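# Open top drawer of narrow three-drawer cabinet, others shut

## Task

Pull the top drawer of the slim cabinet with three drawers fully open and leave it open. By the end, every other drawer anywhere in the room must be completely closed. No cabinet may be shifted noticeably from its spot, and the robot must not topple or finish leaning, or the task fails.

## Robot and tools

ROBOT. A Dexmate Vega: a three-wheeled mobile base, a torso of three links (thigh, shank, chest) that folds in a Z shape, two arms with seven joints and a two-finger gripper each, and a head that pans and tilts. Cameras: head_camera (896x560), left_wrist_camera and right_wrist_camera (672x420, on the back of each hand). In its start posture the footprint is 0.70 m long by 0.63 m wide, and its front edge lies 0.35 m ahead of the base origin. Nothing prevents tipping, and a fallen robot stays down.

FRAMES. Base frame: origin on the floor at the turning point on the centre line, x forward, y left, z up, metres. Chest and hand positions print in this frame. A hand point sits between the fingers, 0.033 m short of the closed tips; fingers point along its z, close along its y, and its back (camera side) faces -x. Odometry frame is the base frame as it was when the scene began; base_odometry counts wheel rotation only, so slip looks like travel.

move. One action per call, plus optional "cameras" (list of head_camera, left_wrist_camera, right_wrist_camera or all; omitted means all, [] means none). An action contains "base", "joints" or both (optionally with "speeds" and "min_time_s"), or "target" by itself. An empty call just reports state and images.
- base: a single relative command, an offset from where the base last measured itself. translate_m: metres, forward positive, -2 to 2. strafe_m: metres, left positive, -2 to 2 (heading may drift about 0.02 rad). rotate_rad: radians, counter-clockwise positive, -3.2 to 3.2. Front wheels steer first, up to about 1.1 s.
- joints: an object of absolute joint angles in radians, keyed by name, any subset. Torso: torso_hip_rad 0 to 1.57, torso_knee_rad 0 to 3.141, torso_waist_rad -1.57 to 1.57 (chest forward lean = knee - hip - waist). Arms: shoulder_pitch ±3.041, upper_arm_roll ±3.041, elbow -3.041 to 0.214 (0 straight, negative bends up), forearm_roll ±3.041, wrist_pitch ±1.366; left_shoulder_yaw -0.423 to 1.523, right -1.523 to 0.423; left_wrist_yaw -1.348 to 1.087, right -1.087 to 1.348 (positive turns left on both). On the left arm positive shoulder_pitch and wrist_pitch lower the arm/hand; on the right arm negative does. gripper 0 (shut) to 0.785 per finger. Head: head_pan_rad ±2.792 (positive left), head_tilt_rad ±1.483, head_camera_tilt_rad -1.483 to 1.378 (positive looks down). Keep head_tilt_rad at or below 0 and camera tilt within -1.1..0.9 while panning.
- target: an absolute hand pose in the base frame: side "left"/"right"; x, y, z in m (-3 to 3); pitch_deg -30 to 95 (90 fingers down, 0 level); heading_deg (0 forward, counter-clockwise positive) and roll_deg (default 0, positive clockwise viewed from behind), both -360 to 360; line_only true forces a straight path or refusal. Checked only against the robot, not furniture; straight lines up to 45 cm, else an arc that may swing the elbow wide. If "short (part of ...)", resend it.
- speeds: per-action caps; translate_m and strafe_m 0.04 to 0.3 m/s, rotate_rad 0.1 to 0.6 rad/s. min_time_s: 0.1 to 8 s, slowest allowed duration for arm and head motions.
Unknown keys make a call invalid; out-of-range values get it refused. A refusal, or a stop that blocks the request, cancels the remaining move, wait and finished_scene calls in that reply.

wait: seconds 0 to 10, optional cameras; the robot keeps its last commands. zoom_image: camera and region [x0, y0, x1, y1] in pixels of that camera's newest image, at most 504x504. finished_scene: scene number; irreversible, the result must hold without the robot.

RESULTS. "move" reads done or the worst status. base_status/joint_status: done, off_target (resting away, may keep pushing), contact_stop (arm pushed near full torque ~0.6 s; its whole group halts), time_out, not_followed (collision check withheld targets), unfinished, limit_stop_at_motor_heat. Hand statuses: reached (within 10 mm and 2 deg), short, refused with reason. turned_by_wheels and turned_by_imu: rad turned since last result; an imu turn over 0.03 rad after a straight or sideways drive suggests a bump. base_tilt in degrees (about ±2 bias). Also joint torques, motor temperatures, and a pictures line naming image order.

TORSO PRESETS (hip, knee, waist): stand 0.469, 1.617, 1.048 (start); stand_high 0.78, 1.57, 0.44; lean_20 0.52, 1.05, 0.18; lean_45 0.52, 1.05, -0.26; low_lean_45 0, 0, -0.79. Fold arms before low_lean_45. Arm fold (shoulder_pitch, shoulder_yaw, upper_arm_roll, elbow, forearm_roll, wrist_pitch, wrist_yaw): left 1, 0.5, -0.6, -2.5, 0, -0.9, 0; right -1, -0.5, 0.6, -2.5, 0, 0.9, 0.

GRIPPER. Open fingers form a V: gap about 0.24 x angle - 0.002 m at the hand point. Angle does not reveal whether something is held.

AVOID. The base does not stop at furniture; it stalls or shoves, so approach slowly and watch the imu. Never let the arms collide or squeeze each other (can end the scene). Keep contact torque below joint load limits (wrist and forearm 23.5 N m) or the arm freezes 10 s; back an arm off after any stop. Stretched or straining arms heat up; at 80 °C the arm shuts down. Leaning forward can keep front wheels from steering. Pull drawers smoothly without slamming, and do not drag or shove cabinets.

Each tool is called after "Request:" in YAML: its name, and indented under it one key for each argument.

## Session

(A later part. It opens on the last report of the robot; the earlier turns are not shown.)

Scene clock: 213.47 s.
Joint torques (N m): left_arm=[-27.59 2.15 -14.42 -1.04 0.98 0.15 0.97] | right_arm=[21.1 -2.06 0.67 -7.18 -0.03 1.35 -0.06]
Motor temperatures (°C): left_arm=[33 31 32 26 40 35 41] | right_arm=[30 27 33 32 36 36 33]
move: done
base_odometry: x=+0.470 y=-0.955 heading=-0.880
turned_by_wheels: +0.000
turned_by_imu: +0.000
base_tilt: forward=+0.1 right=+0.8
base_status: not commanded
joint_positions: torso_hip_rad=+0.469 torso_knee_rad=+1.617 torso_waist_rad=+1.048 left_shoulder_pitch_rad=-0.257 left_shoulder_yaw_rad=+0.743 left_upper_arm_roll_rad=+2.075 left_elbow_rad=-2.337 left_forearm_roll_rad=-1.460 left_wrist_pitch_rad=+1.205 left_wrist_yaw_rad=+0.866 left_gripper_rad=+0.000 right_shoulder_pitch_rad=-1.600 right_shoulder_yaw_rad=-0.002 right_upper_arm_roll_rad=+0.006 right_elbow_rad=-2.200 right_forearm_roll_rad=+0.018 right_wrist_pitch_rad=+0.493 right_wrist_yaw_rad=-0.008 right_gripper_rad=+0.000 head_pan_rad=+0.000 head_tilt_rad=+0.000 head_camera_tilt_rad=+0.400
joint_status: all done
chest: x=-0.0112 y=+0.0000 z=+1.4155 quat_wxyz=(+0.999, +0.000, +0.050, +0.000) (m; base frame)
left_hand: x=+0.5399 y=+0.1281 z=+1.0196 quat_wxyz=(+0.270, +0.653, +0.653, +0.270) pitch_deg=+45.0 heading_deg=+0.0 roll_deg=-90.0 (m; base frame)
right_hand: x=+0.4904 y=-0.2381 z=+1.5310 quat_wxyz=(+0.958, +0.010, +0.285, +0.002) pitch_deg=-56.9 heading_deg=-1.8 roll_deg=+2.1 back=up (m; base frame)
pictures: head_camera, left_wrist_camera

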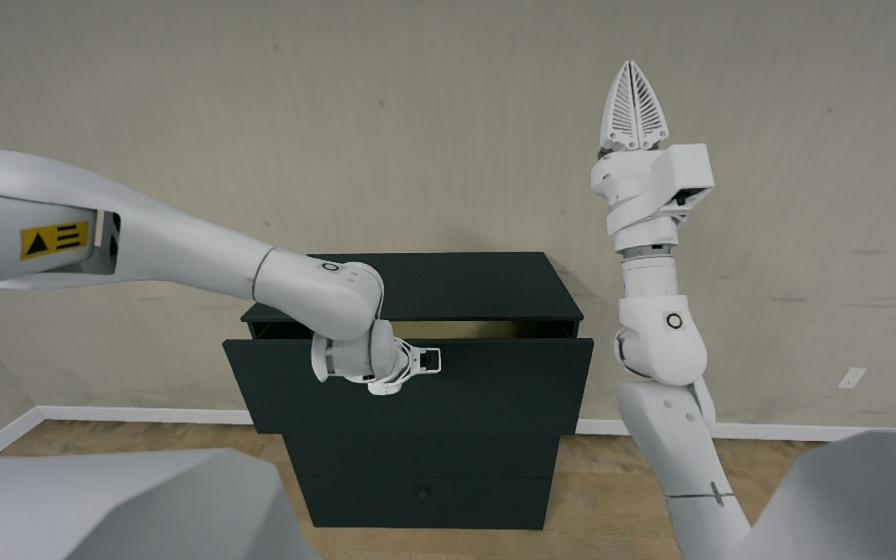

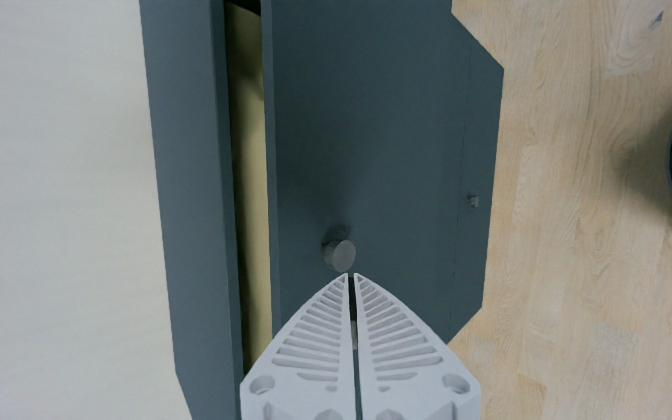

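Request:
move:
  target: {"side": "left", "x": 0.55, "y": 0.18, "z": 0.97, "pitch_deg": 45, "heading_deg": 0, "roll_deg": 90}
  cameras: ["left_wrist_camera"]

Request:
move:
  base: {"translate_m": 0.15}
  speeds: {"translate_m": 0.1}
  cameras: ["left_wrist_camera", "head_camera"]

Scene clock: 216.53 s.
Joint torques (N m): left_arm=[-16.03 1.22 -8.65 0.04 1.68 -0.99 0.51] | right_arm=[20.84 -1.55 0.72 -6.68 0.19 1.19 0.02]
Motor temperatures (°C): left_arm=[33 31 32 26 40 35 41] | right_arm=[30 27 33 32 36 36 33]
move: done
base_odometry: x=+0.470 y=-0.955 heading=-0.880
turned_by_wheels: +0.000
turned_by_imu: +0.000
base_tilt: forward=+0.1 right=+0.7
base_status: not commanded
joint_positions: torso_hip_rad=+0.469 torso_knee_rad=+1.617 torso_waist_rad=+1.048 left_shoulder_pitch_rad=-0.243 left_shoulder_yaw_rad=+0.862 left_upper_arm_roll_rad=+2.258 left_elbow_rad=-2.321 left_forearm_roll_rad=-1.096 left_wrist_pitch_rad=+1.088 left_wrist_yaw_rad=+0.673 left_gripper_rad=+0.000 right_shoulder_pitch_rad=-1.600 right_shoulder_yaw_rad=-0.002 right_upper_arm_roll_rad=+0.006 right_elbow_rad=-2.200 right_forearm_roll_rad=+0.018 right_wrist_pitch_rad=+0.493 right_wrist_yaw_rad=-0.008 right_gripper_rad=+0.000 head_pan_rad=+0.000 head_tilt_rad=+0.000 head_camera_tilt_rad=+0.400
joint_status: not commanded
chest: x=-0.0112 y=+0.0000 z=+1.4155 quat_wxyz=(+0.999, +0.000, +0.050, +0.000) (m; base frame)
left_hand: x=+0.5500 y=+0.1794 z=+0.9706 quat_wxyz=(+0.271, +0.653, +0.653, +0.271) pitch_deg=+45.0 heading_deg=+0.0 roll_deg=+90.0 (m; base frame)
left_hand_status: reached (straight line, planned for 1.5 s): 1 mm and 0.0 deg off.
right_hand: x=+0.4904 y=-0.2381 z=+1.5310 quat_wxyz=(+0.958, +0.010, +0.285, +0.002) pitch_deg=-56.9 heading_deg=-1.8 roll_deg=+2.1 back=up (m; base frame)
pictures: left_wrist_camera

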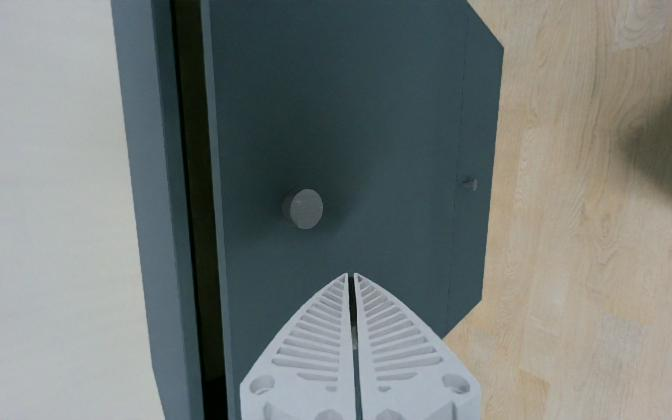

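Scene clock: 219.07 s.
Joint torques (N m): left_arm=[-22.08 2.52 -10.85 -0.21 1.56 0.01 1.09] | right_arm=[21.47 -2.17 0.43 -7.46 0.01 1.68 -0.06]
Motor temperatures (°C): left_arm=[33 31 32 26 40 35 41] | right_arm=[30 27 33 32 36 36 33]
move: done
base_odometry: x=+0.565 y=-1.071 heading=-0.880
turned_by_wheels: +0.000
turned_by_imu: +0.000
base_tilt: forward=+0.1 right=+0.7
base_status: done
joint_positions: torso_hip_rad=+0.469 torso_knee_rad=+1.617 torso_waist_rad=+1.048 left_shoulder_pitch_rad=-0.242 left_shoulder_yaw_rad=+0.864 left_upper_arm_roll_rad=+2.260 left_elbow_rad=-2.321 left_forearm_roll_rad=-1.092 left_wrist_pitch_rad=+1.087 left_wrist_yaw_rad=+0.671 left_gripper_rad=+0.000 right_shoulder_pitch_rad=-1.600 right_shoulder_yaw_rad=-0.002 right_upper_arm_roll_rad=+0.006 right_elbow_rad=-2.200 right_forearm_roll_rad=+0.018 right_wrist_pitch_rad=+0.493 right_wrist_yaw_rad=-0.008 right_gripper_rad=+0.000 head_pan_rad=+0.000 head_tilt_rad=+0.000 head_camera_tilt_rad=+0.400
joint_status: not commanded
chest: x=-0.0111 y=+0.0000 z=+1.4155 quat_wxyz=(+0.999, +0.000, +0.050, +0.000) (m; base frame)
left_hand: x=+0.5499 y=+0.1800 z=+0.9697 quat_wxyz=(+0.270, +0.653, +0.653, +0.270) pitch_deg=+45.0 heading_deg=+0.0 roll_deg=-90.0 (m; base frame)
right_hand: x=+0.4906 y=-0.2381 z=+1.5309 quat_wxyz=(+0.958, +0.010, +0.285, +0.002) pitch_deg=-56.9 heading_deg=-1.8 roll_deg=+2.1 back=up (m; base frame)
pictures: head_camera, left_wrist_camera

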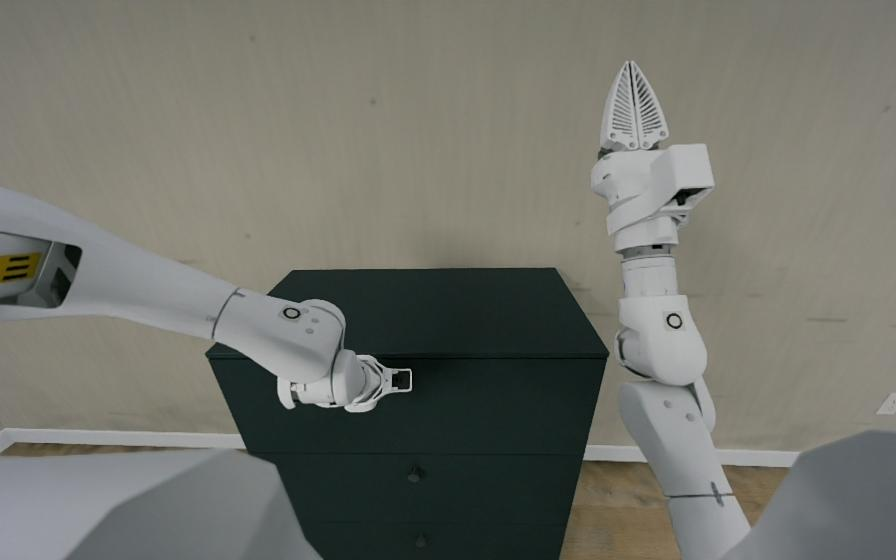

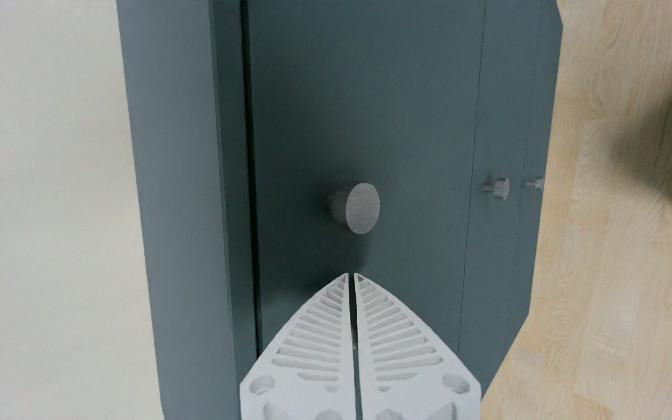

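Request:
move:
  base: {"translate_m": -0.45}
  cameras: ["head_camera"]

Request:
zoom_image:
  camera: "head_camera"
  region: [200, 180, 650, 560]

Request:
move:
  target: {"side": "left", "x": 0.62, "y": 0.23, "z": 0.9, "pitch_deg": 45, "heading_deg": 0, "roll_deg": 90}
  cameras: ["head_camera"]

Scene clock: 223.73 s.
Joint torques (N m): left_arm=[-23.54 2.52 -10.93 0.73 1.7 0.24 1.14] | right_arm=[20.96 -1.01 0.63 -6.6 0.05 1.35 -0.05]
Motor temperatures (°C): left_arm=[33 31 32 26 40 35 41] | right_arm=[30 27 33 32 36 36 33]
move: done
base_odometry: x=+0.279 y=-0.724 heading=-0.880
turned_by_wheels: +0.001
turned_by_imu: +0.002
base_tilt: forward=+0.0 right=+0.8
base_status: done
joint_positions: torso_hip_rad=+0.469 torso_knee_rad=+1.617 torso_waist_rad=+1.048 left_shoulder_pitch_rad=-0.242 left_shoulder_yaw_rad=+0.864 left_upper_arm_roll_rad=+2.260 left_elbow_rad=-2.321 left_forearm_roll_rad=-1.092 left_wrist_pitch_rad=+1.087 left_wrist_yaw_rad=+0.671 left_gripper_rad=+0.000 right_shoulder_pitch_rad=-1.600 right_shoulder_yaw_rad=-0.002 right_upper_arm_roll_rad=+0.006 right_elbow_rad=-2.200 right_forearm_roll_rad=+0.018 right_wrist_pitch_rad=+0.493 right_wrist_yaw_rad=-0.008 right_gripper_rad=+0.000 head_pan_rad=+0.000 head_tilt_rad=+0.000 head_camera_tilt_rad=+0.400
joint_status: not commanded
chest: x=-0.0111 y=+0.0000 z=+1.4155 quat_wxyz=(+0.999, +0.000, +0.050, +0.000) (m; base frame)
left_hand: x=+0.5499 y=+0.1800 z=+0.9698 quat_wxyz=(+0.270, +0.653, +0.653, +0.270) pitch_deg=+45.0 heading_deg=+0.0 roll_deg=-90.0 (m; base frame)
right_hand: x=+0.4905 y=-0.2381 z=+1.5309 quat_wxyz=(+0.958, +0.010, +0.285, +0.002) pitch_deg=-56.9 heading_deg=-1.8 roll_deg=+2.1 back=up (m; base frame)
pictures: head_camera

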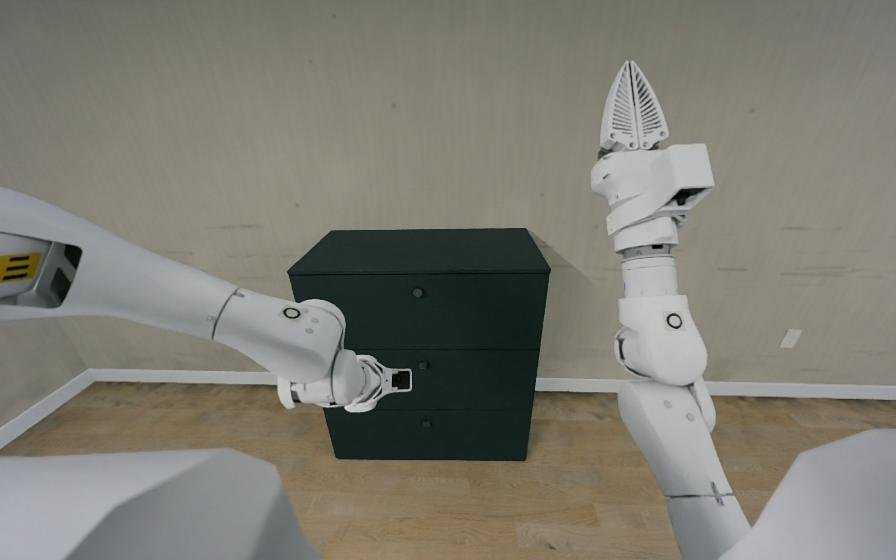

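Scaled by 1.120 from the camera's 896x560 image, which has a finer 960x600 frame.

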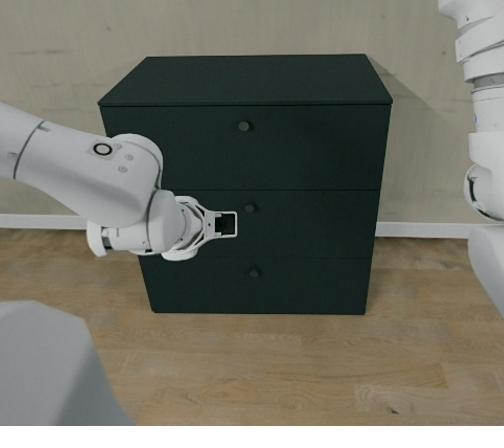

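Scene clock: 226.57 s.
Joint torques (N m): left_arm=[-19.19 -3.64 -8.47 1.17 1.69 -0.28 0.65] | right_arm=[20.94 -1.25 0.8 -6.39 0.06 1.16 -0.08]
Motor temperatures (°C): left_arm=[33 31 32 26 40 35 41] | right_arm=[30 27 33 32 36 36 33]
move: done
base_odometry: x=+0.279 y=-0.724 heading=-0.880
turned_by_wheels: +0.000
turned_by_imu: +0.000
base_tilt: forward=+0.2 right=+0.7
base_status: not commanded
joint_positions: torso_hip_rad=+0.469 torso_knee_rad=+1.617 torso_waist_rad=+1.048 left_shoulder_pitch_rad=-0.170 left_shoulder_yaw_rad=+0.810 left_upper_arm_roll_rad=+2.386 left_elbow_rad=-1.959 left_forearm_roll_rad=-0.797 left_wrist_pitch_rad=+0.792 left_wrist_yaw_rad=+0.429 left_gripper_rad=+0.000 right_shoulder_pitch_rad=-1.600 right_shoulder_yaw_rad=-0.002 right_upper_arm_roll_rad=+0.006 right_elbow_rad=-2.200 right_forearm_roll_rad=+0.018 right_wrist_pitch_rad=+0.493 right_wrist_yaw_rad=-0.008 right_gripper_rad=+0.000 head_pan_rad=+0.000 head_tilt_rad=+0.000 head_camera_tilt_rad=+0.400
joint_status: not commanded
chest: x=-0.0111 y=+0.0000 z=+1.4155 quat_wxyz=(+0.999, +0.000, +0.050, +0.000) (m; base frame)
left_hand: x=+0.6194 y=+0.2295 z=+0.9007 quat_wxyz=(+0.271, +0.653, +0.654, +0.271) pitch_deg=+45.0 heading_deg=+0.0 roll_deg=+90.0 (m; base frame)
left_hand_status: reached (straight line, planned for 1.6 s): 1 mm and 0.0 deg off.
right_hand: x=+0.4905 y=-0.2381 z=+1.5309 quat_wxyz=(+0.958, +0.010, +0.285, +0.002) pitch_deg=-56.9 heading_deg=-1.8 roll_deg=+2.1 back=up (m; base frame)
pictures: head_camera

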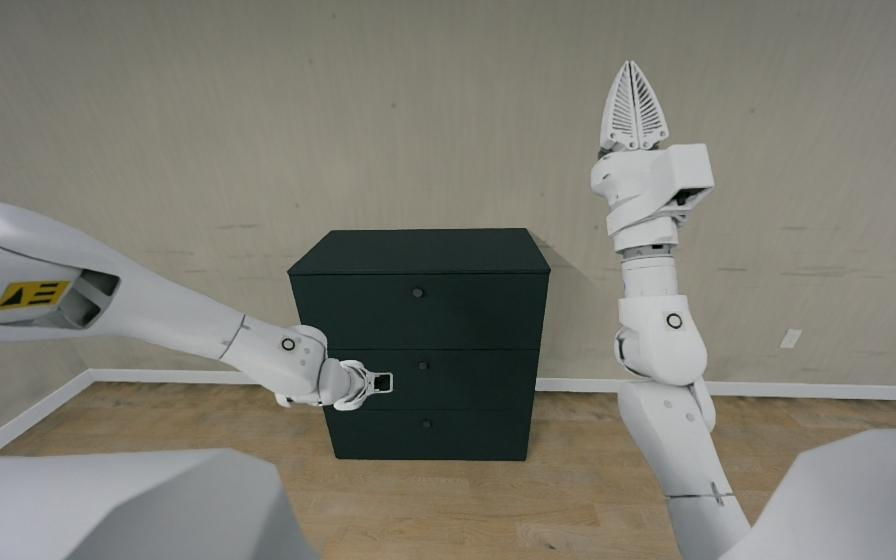

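Request:
move:
  target: {"side": "left", "x": 0.6, "y": 0.2, "z": 0.65, "pitch_deg": 45, "heading_deg": 0, "roll_deg": 90}
  cameras: ["head_camera"]

Scene clock: 231.83 s.
Joint torques (N m): left_arm=[-16.69 -3.11 -8.34 2.88 1.08 -0.06 0.55] | right_arm=[20.88 -1.93 0.47 -6.51 0.15 1.2 -0.01]
Motor temperatures (°C): left_arm=[32 31 32 26 40 35 41] | right_arm=[30 27 33 32 36 36 33]
move: done
base_odometry: x=+0.279 y=-0.724 heading=-0.880
turned_by_wheels: +0.000
turned_by_imu: +0.000
base_tilt: forward=+0.0 right=+0.7
base_status: not commanded
joint_positions: torso_hip_rad=+0.469 torso_knee_rad=+1.617 torso_waist_rad=+1.048 left_shoulder_pitch_rad=+0.560 left_shoulder_yaw_rad=+0.324 left_upper_arm_roll_rad=+2.249 left_elbow_rad=-0.895 left_forearm_roll_rad=-0.697 left_wrist_pitch_rad=+0.387 left_wrist_yaw_rad=+0.431 left_gripper_rad=+0.000 right_shoulder_pitch_rad=-1.600 right_shoulder_yaw_rad=-0.002 right_upper_arm_roll_rad=+0.006 right_elbow_rad=-2.200 right_forearm_roll_rad=+0.018 right_wrist_pitch_rad=+0.493 right_wrist_yaw_rad=-0.008 right_gripper_rad=+0.000 head_pan_rad=+0.000 head_tilt_rad=+0.000 head_camera_tilt_rad=+0.400
joint_status: not commanded
chest: x=-0.0111 y=+0.0000 z=+1.4155 quat_wxyz=(+0.999, +0.000, +0.050, +0.000) (m; base frame)
left_hand: x=+0.6001 y=+0.2003 z=+0.6505 quat_wxyz=(+0.270, +0.653, +0.653, +0.271) pitch_deg=+45.0 heading_deg=+0.0 roll_deg=-90.0 (m; base frame)
left_hand_status: reached (straight line, planned for 3.7 s): 1 mm and 0.0 deg off.
right_hand: x=+0.4905 y=-0.2381 z=+1.5309 quat_wxyz=(+0.958, +0.010, +0.285, +0.002) pitch_deg=-56.9 heading_deg=-1.8 roll_deg=+2.1 back=up (m; base frame)
pictures: head_camera

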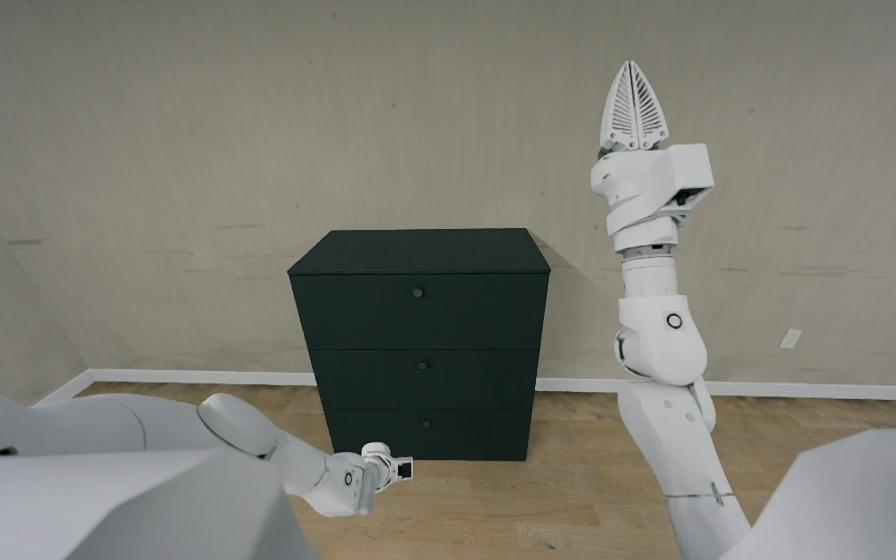

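Request:
move:
  joints: {"left_shoulder_pitch_rad": 1.6, "left_shoulder_yaw_rad": 0.1, "left_upper_arm_roll_rad": 0, "left_elbow_rad": -2.0, "left_forearm_roll_rad": 0, "left_wrist_pitch_rad": -0.3, "left_wrist_yaw_rad": 0}
  base: {"translate_m": -0.3}
  cameras: ["head_camera"]

Request:
move:
  base: {"rotate_rad": -1.62}
  joints: {"torso_hip_rad": 0.05, "torso_knee_rad": 0.6, "torso_waist_rad": -0.25, "left_shoulder_pitch_rad": 0.94, "left_shoulder_yaw_rad": 0.67, "left_upper_arm_roll_rad": 0.79, "left_elbow_rad": -1.62, "left_forearm_roll_rad": 0.75, "left_wrist_pitch_rad": 0.62, "left_wrist_yaw_rad": 0.33}
  cameras: ["head_camera", "left_wrist_camera"]

Scene clock: 241.20 s.
Joint torques (N m): left_arm=[-8.52 -2.35 -5.13 -8.49 0.14 -2.29 -0.27] | right_arm=[21.34 -1.1 0.72 -6.86 0.11 1.64 -0.06]
Motor temperatures (°C): left_arm=[32 31 32 26 40 35 41] | right_arm=[30 27 33 32 36 36 33]
move: done
base_odometry: x=+0.088 y=-0.493 heading=-0.879
turned_by_wheels: +0.001
turned_by_imu: +0.001
base_tilt: forward=+0.0 right=+0.7
base_status: done
joint_positions: torso_hip_rad=+0.469 torso_knee_rad=+1.617 torso_waist_rad=+1.048 left_shoulder_pitch_rad=+1.598 left_shoulder_yaw_rad=+0.101 left_upper_arm_roll_rad=+0.004 left_elbow_rad=-1.998 left_forearm_roll_rad=-0.002 left_wrist_pitch_rad=-0.298 left_wrist_yaw_rad=+0.001 left_gripper_rad=+0.000 right_shoulder_pitch_rad=-1.600 right_shoulder_yaw_rad=-0.002 right_upper_arm_roll_rad=+0.006 right_elbow_rad=-2.200 right_forearm_roll_rad=+0.018 right_wrist_pitch_rad=+0.493 right_wrist_yaw_rad=-0.008 right_gripper_rad=+0.000 head_pan_rad=+0.000 head_tilt_rad=+0.000 head_camera_tilt_rad=+0.400
joint_status: all done
chest: x=-0.0111 y=+0.0000 z=+1.4155 quat_wxyz=(+0.999, +0.000, +0.050, +0.000) (m; base frame)
left_hand: x=+0.6199 y=+0.2202 z=+1.3650 quat_wxyz=(+0.883, +0.047, +0.467, +0.015) pitch_deg=-34.0 heading_deg=-4.7 roll_deg=+6.7 back=up (m; base frame)
right_hand: x=+0.4905 y=-0.2381 z=+1.5309 quat_wxyz=(+0.958, +0.010, +0.285, +0.002) pitch_deg=-56.9 heading_deg=-1.8 roll_deg=+2.1 back=up (m; base frame)
pictures: head_camera

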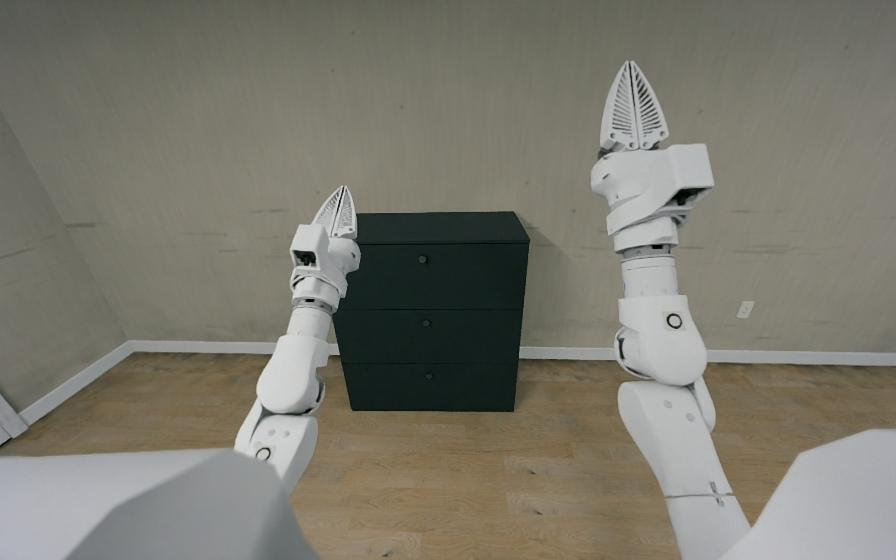

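Scene clock: 247.30 s.
Joint torques (N m): left_arm=[-14.94 4.67 -3.68 -3.81 1.71 0.35 1.32] | right_arm=[9.57 -0.5 0.45 -7.27 0.15 2.47 -0.09]
Motor temperatures (°C): left_arm=[32 31 32 26 40 35 41] | right_arm=[30 27 33 32 36 36 33]
move: done
base_odometry: x=+0.089 y=-0.493 heading=-2.503
turned_by_wheels: -1.625
turned_by_imu: -1.612
base_tilt: forward=+0.1 right=+0.7
base_status: done
joint_positions: torso_hip_rad=+0.050 torso_knee_rad=+0.600 torso_waist_rad=-0.250 left_shoulder_pitch_rad=+0.940 left_shoulder_yaw_rad=+0.670 left_upper_arm_roll_rad=+0.790 left_elbow_rad=-1.620 left_forearm_roll_rad=+0.750 left_wrist_pitch_rad=+0.620 left_wrist_yaw_rad=+0.330 left_gripper_rad=+0.000 right_shoulder_pitch_rad=-1.600 right_shoulder_yaw_rad=-0.002 right_upper_arm_roll_rad=+0.006 right_elbow_rad=-2.200 right_forearm_roll_rad=+0.018 right_wrist_pitch_rad=+0.493 right_wrist_yaw_rad=-0.008 right_gripper_rad=+0.000 head_pan_rad=+0.000 head_tilt_rad=+0.000 head_camera_tilt_rad=+0.400
joint_status: all done
chest: x=+0.1386 y=+0.0000 z=+1.0534 quat_wxyz=(+0.921, +0.000, +0.389, +0.000) (m; base frame)
left_hand: x=+0.6734 y=+0.2309 z=+0.4321 quat_wxyz=(+0.405, +0.582, +0.581, +0.400) pitch_deg=+20.6 heading_deg=-0.4 roll_deg=+89.7 (m; base frame)
right_hand: x=+0.5967 y=-0.2381 z=+0.8185 quat_wxyz=(+0.803, +0.010, +0.596, -0.001) pitch_deg=-16.8 heading_deg=-1.0 roll_deg=+0.9 back=up (m; base frame)
pictures: head_camera, left_wrist_camera

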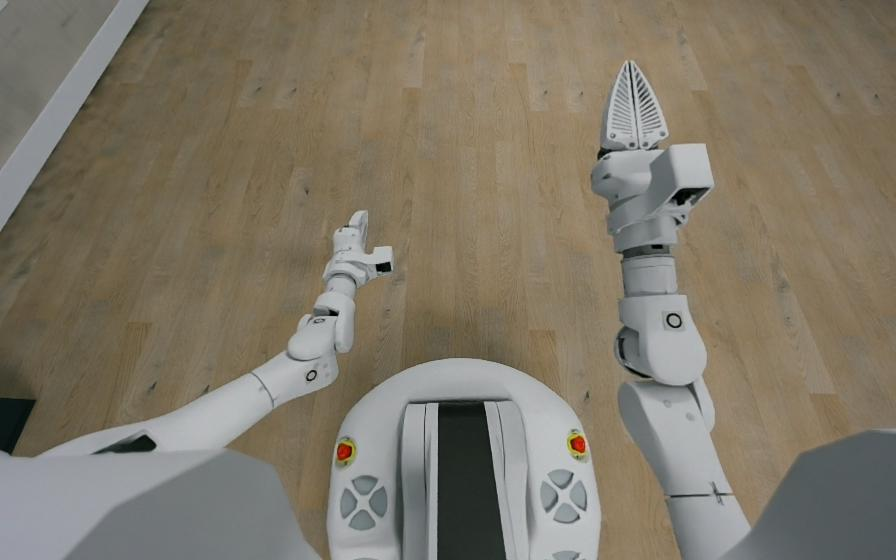

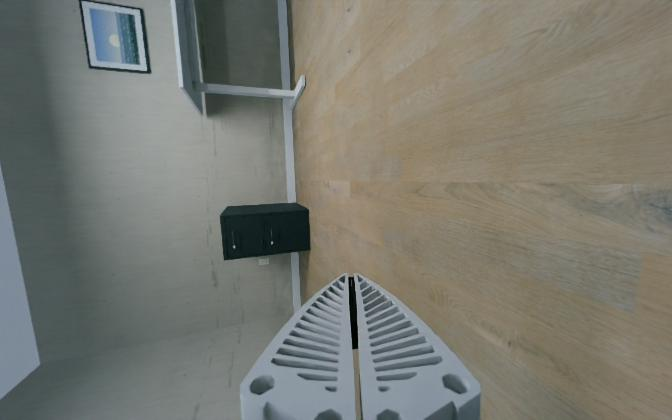

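Request:
move:
  target: {"side": "left", "x": 0.6, "y": 0.23, "z": 0.44, "pitch_deg": 45, "heading_deg": 0, "roll_deg": 90}
  cameras: []

Request:
move:
  target: {"side": "left", "x": 0.6, "y": 0.23, "z": 0.28, "pitch_deg": 45, "heading_deg": 0, "roll_deg": 90}
  cameras: []

Request:
move:
  target: {"side": "left", "x": 0.6, "y": 0.23, "z": 0.13, "pitch_deg": 45, "heading_deg": 0, "roll_deg": 90}
  cameras: ["head_camera"]

Scene clock: 251.37 s.
Joint torques (N m): left_arm=[-13.89 6.28 -5.02 -6.37 2.5 0.38 0.3] | right_arm=[9.72 -0.99 0.3 -7.67 0.12 2.25 0.02]
Motor temperatures (°C): left_arm=[32 31 32 26 40 35 41] | right_arm=[30 27 33 32 36 36 33]
move: done
base_odometry: x=+0.089 y=-0.493 heading=-2.503
turned_by_wheels: +0.000
turned_by_imu: +0.000
base_tilt: forward=+0.1 right=+0.8
base_status: not commanded
joint_positions: torso_hip_rad=+0.050 torso_knee_rad=+0.600 torso_waist_rad=-0.250 left_shoulder_pitch_rad=+0.955 left_shoulder_yaw_rad=+0.944 left_upper_arm_roll_rad=+0.789 left_elbow_rad=-2.172 left_forearm_roll_rad=+0.763 left_wrist_pitch_rad=+0.930 left_wrist_yaw_rad=-0.360 left_gripper_rad=+0.000 right_shoulder_pitch_rad=-1.600 right_shoulder_yaw_rad=-0.002 right_upper_arm_roll_rad=+0.006 right_elbow_rad=-2.200 right_forearm_roll_rad=+0.018 right_wrist_pitch_rad=+0.493 right_wrist_yaw_rad=-0.008 right_gripper_rad=+0.000 head_pan_rad=+0.000 head_tilt_rad=+0.000 head_camera_tilt_rad=+0.400
joint_status: not commanded
chest: x=+0.1386 y=+0.0000 z=+1.0534 quat_wxyz=(+0.921, +0.000, +0.389, +0.000) (m; base frame)
left_hand: x=+0.6004 y=+0.2301 z=+0.4398 quat_wxyz=(+0.271, +0.653, +0.653, +0.271) pitch_deg=+44.9 heading_deg=+0.0 roll_deg=+90.0 (m; base frame)
left_hand_status: reached (straight line, planned for 2.5 s): 0 mm and 0.1 deg off.
right_hand: x=+0.5967 y=-0.2381 z=+0.8185 quat_wxyz=(+0.803, +0.010, +0.596, -0.001) pitch_deg=-16.8 heading_deg=-1.0 roll_deg=+0.9 back=up (m; base frame)
pictures: none
No camera images: "cameras" was empty.

Scene clock: 255.23 s.
Joint torques (N m): left_arm=[-14.5 -0.3 -2.95 -3.15 1.01 0.31 1.17] | right_arm=[9.24 -0.31 0.45 -6.1 0.1 3.29 -0.02]
Motor temperatures (°C): left_arm=[32 31 32 26 40 35 41] | right_arm=[30 27 33 32 36 37 33]
move: done
base_odometry: x=+0.089 y=-0.493 heading=-2.503
turned_by_wheels: +0.000
turned_by_imu: +0.000
base_tilt: forward=+0.1 right=+0.8
base_status: not commanded
joint_positions: torso_hip_rad=+0.050 torso_knee_rad=+0.600 torso_waist_rad=-0.250 left_shoulder_pitch_rad=+0.850 left_shoulder_yaw_rad=+0.627 left_upper_arm_roll_rad=+0.882 left_elbow_rad=-1.464 left_forearm_roll_rad=+0.670 left_wrist_pitch_rad=+0.593 left_wrist_yaw_rad=-0.002 left_gripper_rad=+0.000 right_shoulder_pitch_rad=-1.600 right_shoulder_yaw_rad=-0.002 right_upper_arm_roll_rad=+0.006 right_elbow_rad=-2.200 right_forearm_roll_rad=+0.018 right_wrist_pitch_rad=+0.493 right_wrist_yaw_rad=-0.008 right_gripper_rad=+0.000 head_pan_rad=+0.000 head_tilt_rad=+0.000 head_camera_tilt_rad=+0.400
joint_status: not commanded
chest: x=+0.1386 y=+0.0000 z=+1.0534 quat_wxyz=(+0.921, +0.000, +0.389, +0.000) (m; base frame)
left_hand: x=+0.5999 y=+0.2302 z=+0.2806 quat_wxyz=(+0.270, +0.653, +0.653, +0.271) pitch_deg=+45.0 heading_deg=+0.0 roll_deg=-90.0 (m; base frame)
left_hand_status: reached (straight line, planned for 2.6 s): 1 mm and 0.0 deg off.
right_hand: x=+0.5967 y=-0.2381 z=+0.8185 quat_wxyz=(+0.803, +0.010, +0.596, -0.001) pitch_deg=-16.8 heading_deg=-1.0 roll_deg=+0.9 back=up (m; base frame)
pictures: none
No camera images: "cameras" was empty.

Scene clock: 255.53 s.
Joint torques (N m): left_arm=[-14.56 -0.78 -3.29 -4.31 1.04 -0.49 1.24] | right_arm=[8.92 -0.89 0.64 -6.23 0.02 3.08 -0.1]
Motor temperatures (°C): left_arm=[32 31 32 26 40 35 41] | right_arm=[30 27 33 32 36 37 33]
move: refused
base_odometry: x=+0.089 y=-0.493 heading=-2.503
turned_by_wheels: +0.000
turned_by_imu: +0.000
base_tilt: forward=+0.1 right=+0.8
base_status: not commanded
joint_positions: torso_hip_rad=+0.050 torso_knee_rad=+0.600 torso_waist_rad=-0.250 left_shoulder_pitch_rad=+0.850 left_shoulder_yaw_rad=+0.627 left_upper_arm_roll_rad=+0.882 left_elbow_rad=-1.462 left_forearm_roll_rad=+0.669 left_wrist_pitch_rad=+0.592 left_wrist_yaw_rad=-0.001 left_gripper_rad=+0.000 right_shoulder_pitch_rad=-1.600 right_shoulder_yaw_rad=-0.002 right_upper_arm_roll_rad=+0.006 right_elbow_rad=-2.200 right_forearm_roll_rad=+0.018 right_wrist_pitch_rad=+0.493 right_wrist_yaw_rad=-0.008 right_gripper_rad=+0.000 head_pan_rad=+0.000 head_tilt_rad=+0.000 head_camera_tilt_rad=+0.400
joint_status: not commanded
chest: x=+0.1386 y=+0.0000 z=+1.0534 quat_wxyz=(+0.921, +0.000, +0.389, +0.000) (m; base frame)
left_hand: x=+0.5998 y=+0.2302 z=+0.2802 quat_wxyz=(+0.270, +0.653, +0.653, +0.271) pitch_deg=+45.0 heading_deg=+0.0 roll_deg=-90.0 (m; base frame)
left_hand_status: refused: no posture of the arm gets there (out of reach): the closest leaves the hand 5.0 cm and 0 deg from the pose. Nothing moved.
right_hand: x=+0.5967 y=-0.2381 z=+0.8185 quat_wxyz=(+0.803, +0.010, +0.596, -0.001) pitch_deg=-16.8 heading_deg=-1.0 roll_deg=+0.9 back=up (m; base frame)
pictures: head_camera

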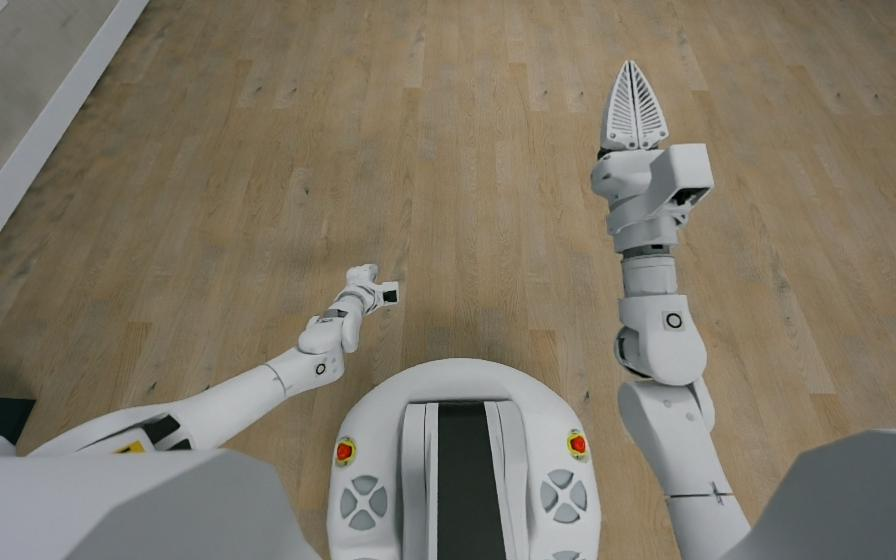

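Request:
move:
  joints: {"head_camera_tilt_rad": -0.3}
  cameras: ["head_camera"]

Request:
zoom_image:
  camera: "head_camera"
  region: [400, 120, 640, 320]

Scene clock: 257.50 s.
Joint torques (N m): left_arm=[-15.07 0.4 -3.08 -3.36 1.17 0.32 0.93] | right_arm=[9.2 -0.7 0.19 -7.06 -0.05 3.16 -0.05]
Motor temperatures (°C): left_arm=[32 31 32 26 40 35 41] | right_arm=[30 27 33 32 36 37 33]
move: done
base_odometry: x=+0.089 y=-0.493 heading=-2.503
turned_by_wheels: +0.000
turned_by_imu: +0.000
base_tilt: forward=+0.1 right=+0.7
base_status: not commanded
joint_positions: torso_hip_rad=+0.050 torso_knee_rad=+0.600 torso_waist_rad=-0.250 left_shoulder_pitch_rad=+0.850 left_shoulder_yaw_rad=+0.626 left_upper_arm_roll_rad=+0.882 left_elbow_rad=-1.460 left_forearm_roll_rad=+0.669 left_wrist_pitch_rad=+0.591 left_wrist_yaw_rad=-0.001 left_gripper_rad=+0.000 right_shoulder_pitch_rad=-1.600 right_shoulder_yaw_rad=-0.002 right_upper_arm_roll_rad=+0.006 right_elbow_rad=-2.200 right_forearm_roll_rad=+0.018 right_wrist_pitch_rad=+0.493 right_wrist_yaw_rad=-0.008 right_gripper_rad=+0.000 head_pan_rad=+0.000 head_tilt_rad=+0.000 head_camera_tilt_rad=-0.300
joint_status: all done
chest: x=+0.1386 y=+0.0000 z=+1.0534 quat_wxyz=(+0.921, +0.000, +0.389, +0.000) (m; base frame)
left_hand: x=+0.5998 y=+0.2302 z=+0.2799 quat_wxyz=(+0.270, +0.653, +0.653, +0.271) pitch_deg=+45.0 heading_deg=+0.0 roll_deg=-90.0 (m; base frame)
right_hand: x=+0.5967 y=-0.2381 z=+0.8185 quat_wxyz=(+0.803, +0.010, +0.596, -0.001) pitch_deg=-16.8 heading_deg=-1.0 roll_deg=+0.9 back=up (m; base frame)
pictures: head_camera

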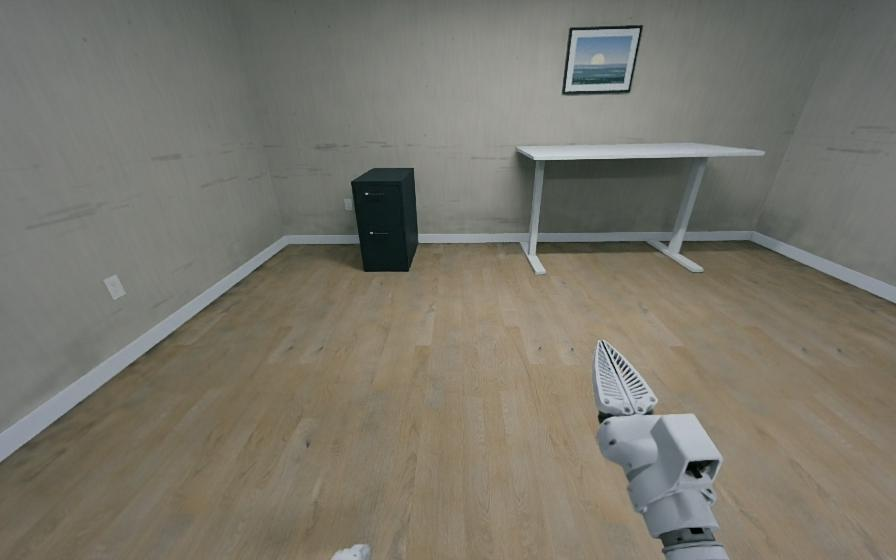

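Scaled by 2.100 from the camera's 896x560 image, which has a finer 960x600 frame.

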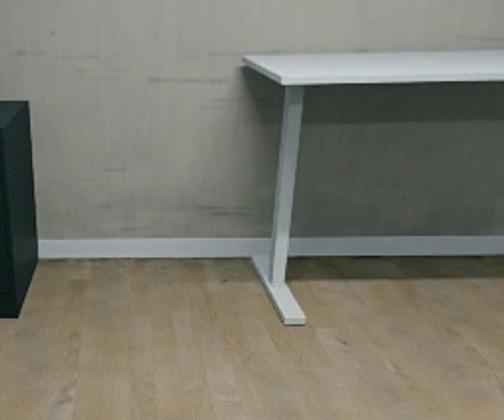

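Request:
zoom_image:
  camera: "head_camera"
  region: [330, 150, 440, 290]

Scaled by 3.600 from the camera's 896x560 image, which has a finer 960x600 frame.

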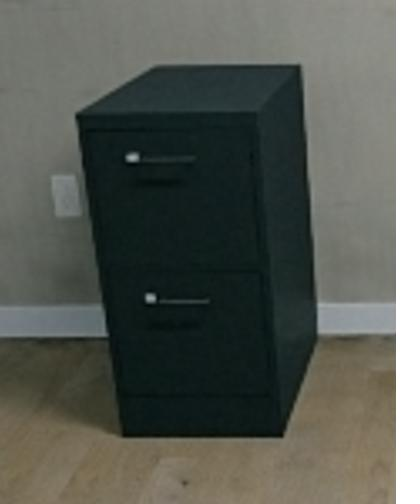

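Request:
move:
  base: {"strafe_m": 0.3}
  cameras: []

Request:
move:
  base: {"translate_m": 1.75}
  joints: {"torso_hip_rad": 0.2, "torso_knee_rad": 0.9, "torso_waist_rad": 0.1, "left_shoulder_pitch_rad": 0.985, "left_shoulder_yaw_rad": 0.637, "left_upper_arm_roll_rad": 0.903, "left_elbow_rad": -1.459, "left_forearm_roll_rad": 0.645, "left_wrist_pitch_rad": 0.595, "left_wrist_yaw_rad": 0.048, "left_gripper_rad": 0.3}
  cameras: ["head_camera", "left_wrist_camera"]

Scene clock: 261.13 s.
Joint torques (N m): left_arm=[-15.71 1.73 -3.36 -4.53 0.98 -0.32 1.07] | right_arm=[10.1 -0.91 0.66 -7.33 0.04 2.8 -0.06]
Motor temperatures (°C): left_arm=[32 31 32 26 40 35 41] | right_arm=[30 27 33 32 36 37 33]
move: done
base_odometry: x=+0.268 y=-0.732 heading=-2.496
turned_by_wheels: +0.008
turned_by_imu: +0.004
base_tilt: forward=+0.1 right=+0.7
base_status: done
joint_positions: torso_hip_rad=+0.050 torso_knee_rad=+0.600 torso_waist_rad=-0.250 left_shoulder_pitch_rad=+0.849 left_shoulder_yaw_rad=+0.626 left_upper_arm_roll_rad=+0.882 left_elbow_rad=-1.460 left_forearm_roll_rad=+0.669 left_wrist_pitch_rad=+0.591 left_wrist_yaw_rad=-0.001 left_gripper_rad=+0.000 right_shoulder_pitch_rad=-1.600 right_shoulder_yaw_rad=-0.002 right_upper_arm_roll_rad=+0.006 right_elbow_rad=-2.200 right_forearm_roll_rad=+0.018 right_wrist_pitch_rad=+0.493 right_wrist_yaw_rad=-0.008 right_gripper_rad=+0.000 head_pan_rad=+0.000 head_tilt_rad=+0.000 head_camera_tilt_rad=-0.300
joint_status: not commanded
chest: x=+0.1386 y=+0.0000 z=+1.0534 quat_wxyz=(+0.921, +0.000, +0.389, +0.000) (m; base frame)
left_hand: x=+0.5998 y=+0.2302 z=+0.2799 quat_wxyz=(+0.270, +0.653, +0.653, +0.271) pitch_deg=+45.0 heading_deg=+0.0 roll_deg=-90.0 (m; base frame)
right_hand: x=+0.5967 y=-0.2381 z=+0.8185 quat_wxyz=(+0.803, +0.010, +0.596, -0.001) pitch_deg=-16.8 heading_deg=-1.0 roll_deg=+0.9 back=up (m; base frame)
pictures: none
No camera images: "cameras" was empty.

Scene clock: 269.07 s.
Joint torques (N m): left_arm=[-7.16 3.3 -4.58 -3.82 1.19 0.27 1.12] | right_arm=[13.72 -1.08 0.47 -8.81 0.04 2.45 -0.11]
Motor temperatures (°C): left_arm=[32 31 31 26 40 35 41] | right_arm=[30 27 33 32 36 37 33]
move: done
base_odometry: x=-1.129 y=-1.786 heading=-2.496
turned_by_wheels: -0.001
turned_by_imu: -0.003
base_tilt: forward=+0.1 right=+0.8
base_status: done
joint_positions: torso_hip_rad=+0.200 torso_knee_rad=+0.900 torso_waist_rad=+0.100 left_shoulder_pitch_rad=+0.985 left_shoulder_yaw_rad=+0.637 left_upper_arm_roll_rad=+0.903 left_elbow_rad=-1.459 left_forearm_roll_rad=+0.645 left_wrist_pitch_rad=+0.595 left_wrist_yaw_rad=+0.048 left_gripper_rad=+0.300 right_shoulder_pitch_rad=-1.600 right_shoulder_yaw_rad=-0.002 right_upper_arm_roll_rad=+0.006 right_elbow_rad=-2.200 right_forearm_roll_rad=+0.018 right_wrist_pitch_rad=+0.493 right_wrist_yaw_rad=-0.008 right_gripper_rad=+0.000 head_pan_rad=+0.000 head_tilt_rad=+0.000 head_camera_tilt_rad=-0.300
joint_status: all done
chest: x=+0.0911 y=+0.0000 z=+1.1999 quat_wxyz=(+0.955, +0.000, +0.296, +0.000) (m; base frame)
left_hand: x=+0.5996 y=+0.2315 z=+0.4596 quat_wxyz=(+0.299, +0.641, +0.641, +0.298) pitch_deg=+40.1 heading_deg=+0.0 roll_deg=+90.0 (m; base frame)
right_hand: x=+0.5867 y=-0.2381 z=+1.0606 quat_wxyz=(+0.858, +0.010, +0.513, +0.000) pitch_deg=-28.2 heading_deg=-1.1 roll_deg=+1.1 back=up (m; base frame)
pictures: head_camera, left_wrist_camera

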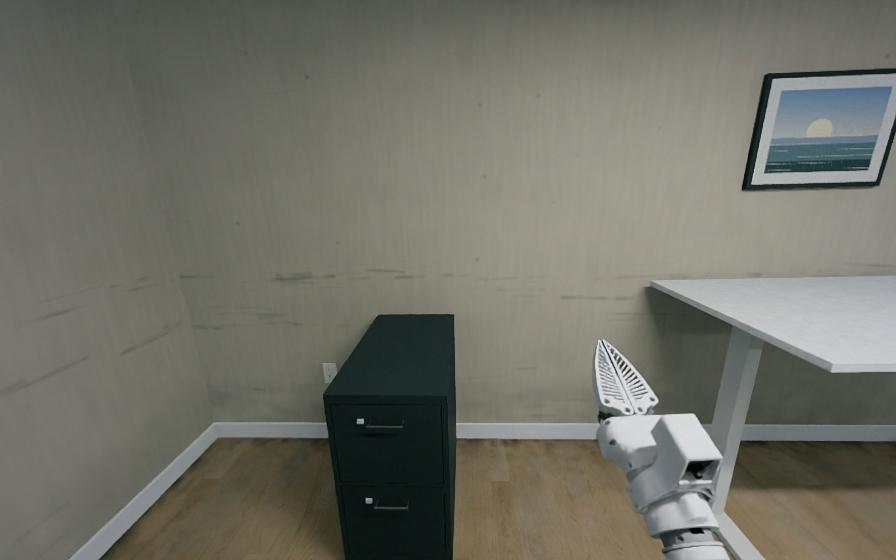

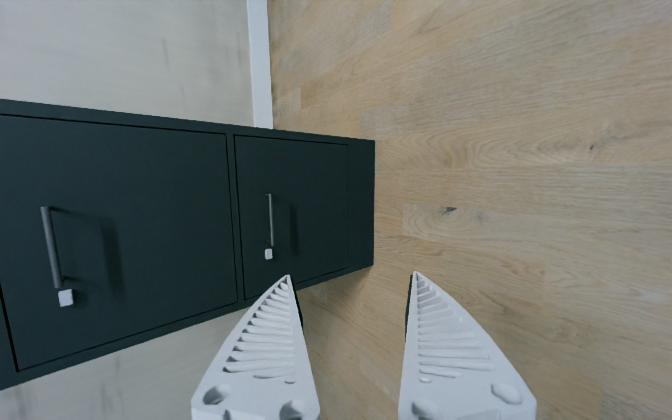

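Request:
move:
  target: {"side": "left", "x": 0.58, "y": 0.24, "z": 0.68, "pitch_deg": 45, "heading_deg": 0, "roll_deg": 90}
  cameras: []

Request:
move:
  base: {"translate_m": 0.25}
  cameras: ["head_camera", "left_wrist_camera"]

Scene clock: 274.80 s.
Joint torques (N m): left_arm=[-16.98 8.38 -13.25 -5.12 2.56 0.35 0.54] | right_arm=[12.92 -0.51 0.45 -7.14 0.12 3.42 -0.11]
Motor temperatures (°C): left_arm=[32 31 32 26 40 35 41] | right_arm=[30 27 33 32 36 37 33]
move: done
base_odometry: x=-1.129 y=-1.786 heading=-2.496
turned_by_wheels: +0.000
turned_by_imu: +0.000
base_tilt: forward=+0.1 right=+0.7
base_status: not commanded
joint_positions: torso_hip_rad=+0.200 torso_knee_rad=+0.900 torso_waist_rad=+0.100 left_shoulder_pitch_rad=+1.039 left_shoulder_yaw_rad=+1.116 left_upper_arm_roll_rad=+0.751 left_elbow_rad=-2.420 left_forearm_roll_rad=+0.716 left_wrist_pitch_rad=+1.060 left_wrist_yaw_rad=-0.562 left_gripper_rad=+0.300 right_shoulder_pitch_rad=-1.600 right_shoulder_yaw_rad=-0.002 right_upper_arm_roll_rad=+0.006 right_elbow_rad=-2.200 right_forearm_roll_rad=+0.018 right_wrist_pitch_rad=+0.493 right_wrist_yaw_rad=-0.008 right_gripper_rad=+0.000 head_pan_rad=+0.000 head_tilt_rad=+0.000 head_camera_tilt_rad=-0.300
joint_status: not commanded
chest: x=+0.0911 y=+0.0000 z=+1.1999 quat_wxyz=(+0.955, +0.000, +0.296, +0.000) (m; base frame)
left_hand: x=+0.5800 y=+0.2400 z=+0.6786 quat_wxyz=(+0.271, +0.653, +0.653, +0.271) pitch_deg=+45.0 heading_deg=+0.0 roll_deg=+90.0 (m; base frame)
left_hand_status: reached (straight line, planned for 3.4 s): 1 mm and 0.0 deg off.
right_hand: x=+0.5867 y=-0.2381 z=+1.0606 quat_wxyz=(+0.858, +0.010, +0.513, +0.000) pitch_deg=-28.2 heading_deg=-1.1 roll_deg=+1.1 back=up (m; base frame)
pictures: none
No camera images: "cameras" was empty.

Scene clock: 277.40 s.
Joint torques (N m): left_arm=[-15.75 7.53 -12.79 -5.84 2.66 0.41 0.44] | right_arm=[10.98 -0.99 0.97 -7.79 0.15 2.7 -0.03]
Motor temperatures (°C): left_arm=[32 31 32 26 40 35 41] | right_arm=[30 27 33 32 36 37 33]
move: done
base_odometry: x=-1.328 y=-1.937 heading=-2.497
turned_by_wheels: -0.001
turned_by_imu: -0.001
base_tilt: forward=+0.0 right=+0.8
base_status: done
joint_positions: torso_hip_rad=+0.200 torso_knee_rad=+0.900 torso_waist_rad=+0.100 left_shoulder_pitch_rad=+1.039 left_shoulder_yaw_rad=+1.119 left_upper_arm_roll_rad=+0.750 left_elbow_rad=-2.424 left_forearm_roll_rad=+0.716 left_wrist_pitch_rad=+1.062 left_wrist_yaw_rad=-0.565 left_gripper_rad=+0.300 right_shoulder_pitch_rad=-1.600 right_shoulder_yaw_rad=-0.002 right_upper_arm_roll_rad=+0.006 right_elbow_rad=-2.200 right_forearm_roll_rad=+0.018 right_wrist_pitch_rad=+0.493 right_wrist_yaw_rad=-0.008 right_gripper_rad=+0.000 head_pan_rad=+0.000 head_tilt_rad=+0.000 head_camera_tilt_rad=-0.300
joint_status: not commanded
chest: x=+0.0911 y=+0.0000 z=+1.1999 quat_wxyz=(+0.955, +0.000, +0.296, +0.000) (m; base frame)
left_hand: x=+0.5797 y=+0.2399 z=+0.6797 quat_wxyz=(+0.270, +0.653, +0.653, +0.270) pitch_deg=+45.0 heading_deg=+0.0 roll_deg=+90.0 (m; base frame)
right_hand: x=+0.5867 y=-0.2381 z=+1.0606 quat_wxyz=(+0.858, +0.010, +0.513, +0.000) pitch_deg=-28.2 heading_deg=-1.1 roll_deg=+1.1 back=up (m; base frame)
pictures: head_camera, left_wrist_camera

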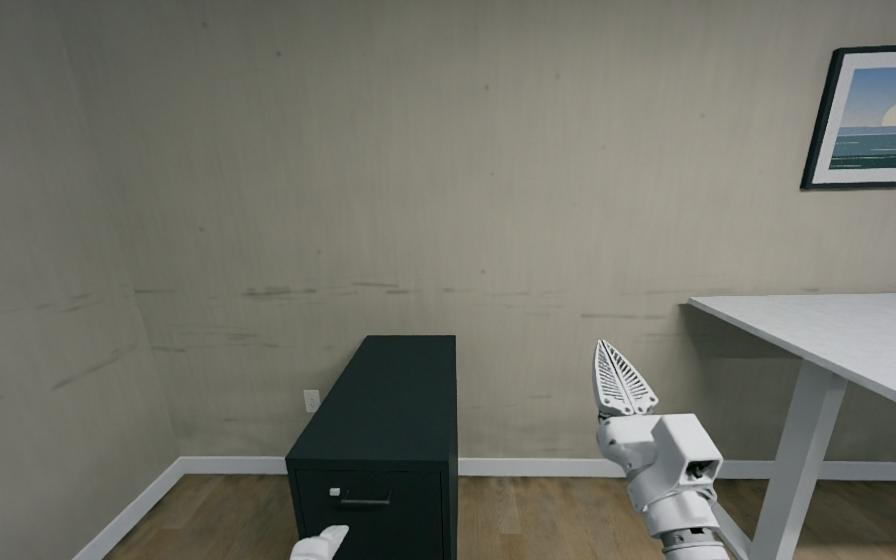

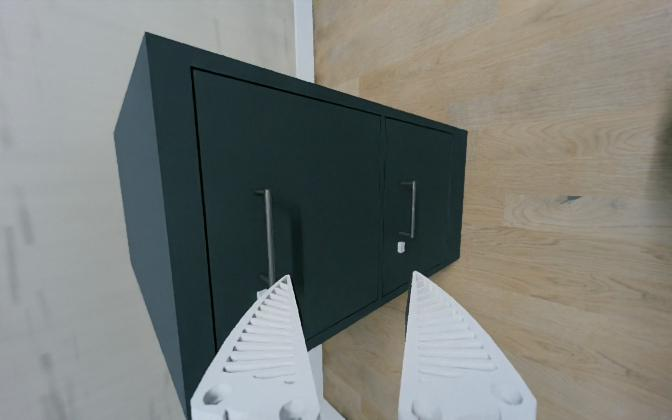

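Request:
move:
  target: {"side": "left", "x": 0.645, "y": 0.23, "z": 0.715, "pitch_deg": 45, "heading_deg": 0, "roll_deg": 90}
  cameras: ["left_wrist_camera", "head_camera"]

Request:
zoom_image:
  camera: "left_wrist_camera"
  region: [220, 160, 440, 330]

Scene clock: 280.17 s.
Joint torques (N m): left_arm=[-20.97 1.16 -7.6 -3.35 2.61 -1.11 0.38] | right_arm=[13.27 -1.4 0.23 -8.51 0.1 2.83 0.14]
Motor temperatures (°C): left_arm=[32 31 32 26 40 35 41] | right_arm=[30 27 33 32 36 37 33]
move: done
base_odometry: x=-1.328 y=-1.937 heading=-2.497
turned_by_wheels: +0.000
turned_by_imu: +0.000
base_tilt: forward=+0.1 right=+0.7
base_status: not commanded
joint_positions: torso_hip_rad=+0.200 torso_knee_rad=+0.900 torso_waist_rad=+0.100 left_shoulder_pitch_rad=+0.798 left_shoulder_yaw_rad=+1.041 left_upper_arm_roll_rad=+0.806 left_elbow_rad=-2.331 left_forearm_roll_rad=+0.751 left_wrist_pitch_rad=+1.033 left_wrist_yaw_rad=-0.756 left_gripper_rad=+0.300 right_shoulder_pitch_rad=-1.600 right_shoulder_yaw_rad=-0.002 right_upper_arm_roll_rad=+0.006 right_elbow_rad=-2.200 right_forearm_roll_rad=+0.018 right_wrist_pitch_rad=+0.493 right_wrist_yaw_rad=-0.008 right_gripper_rad=+0.000 head_pan_rad=+0.000 head_tilt_rad=+0.000 head_camera_tilt_rad=-0.300
joint_status: not commanded
chest: x=+0.0911 y=+0.0000 z=+1.1999 quat_wxyz=(+0.955, +0.000, +0.296, +0.000) (m; base frame)
left_hand: x=+0.6439 y=+0.2303 z=+0.7142 quat_wxyz=(+0.270, +0.653, +0.653, +0.271) pitch_deg=+45.0 heading_deg=+0.0 roll_deg=+90.0 (m; base frame)
left_hand_status: reached (straight line, planned for 1.1 s): 1 mm and 0.0 deg off.
right_hand: x=+0.5867 y=-0.2381 z=+1.0606 quat_wxyz=(+0.858, +0.010, +0.513, +0.000) pitch_deg=-28.2 heading_deg=-1.1 roll_deg=+1.1 back=up (m; base frame)
pictures: head_camera, left_wrist_camera

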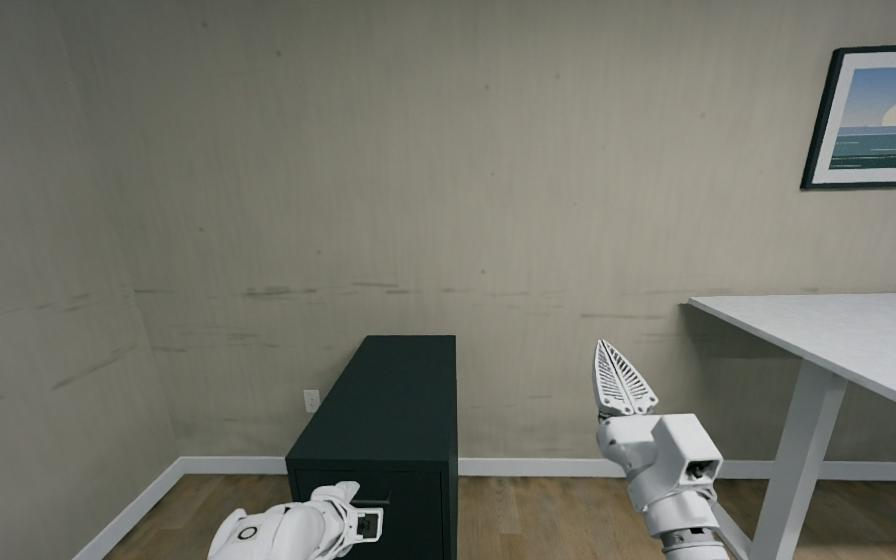

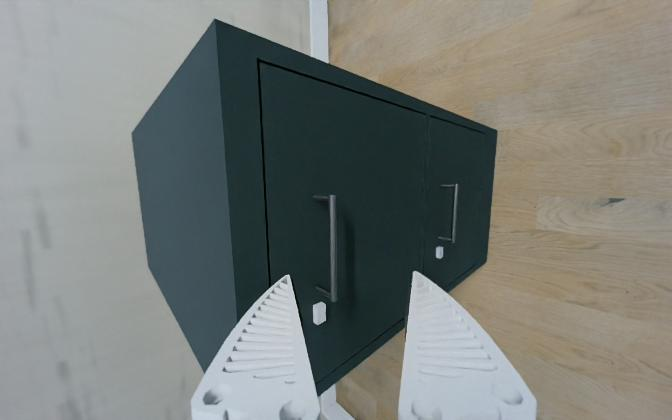

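Scaled by 2.291 from the camera's 672x420 image, which has a finer 960x600 frame.

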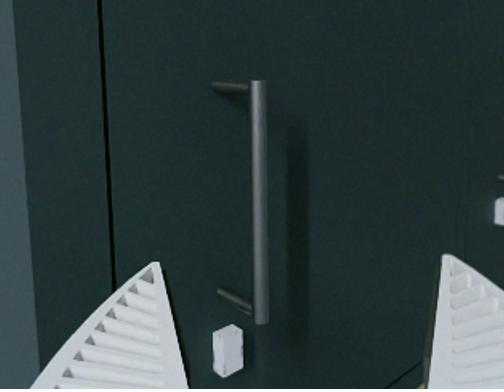

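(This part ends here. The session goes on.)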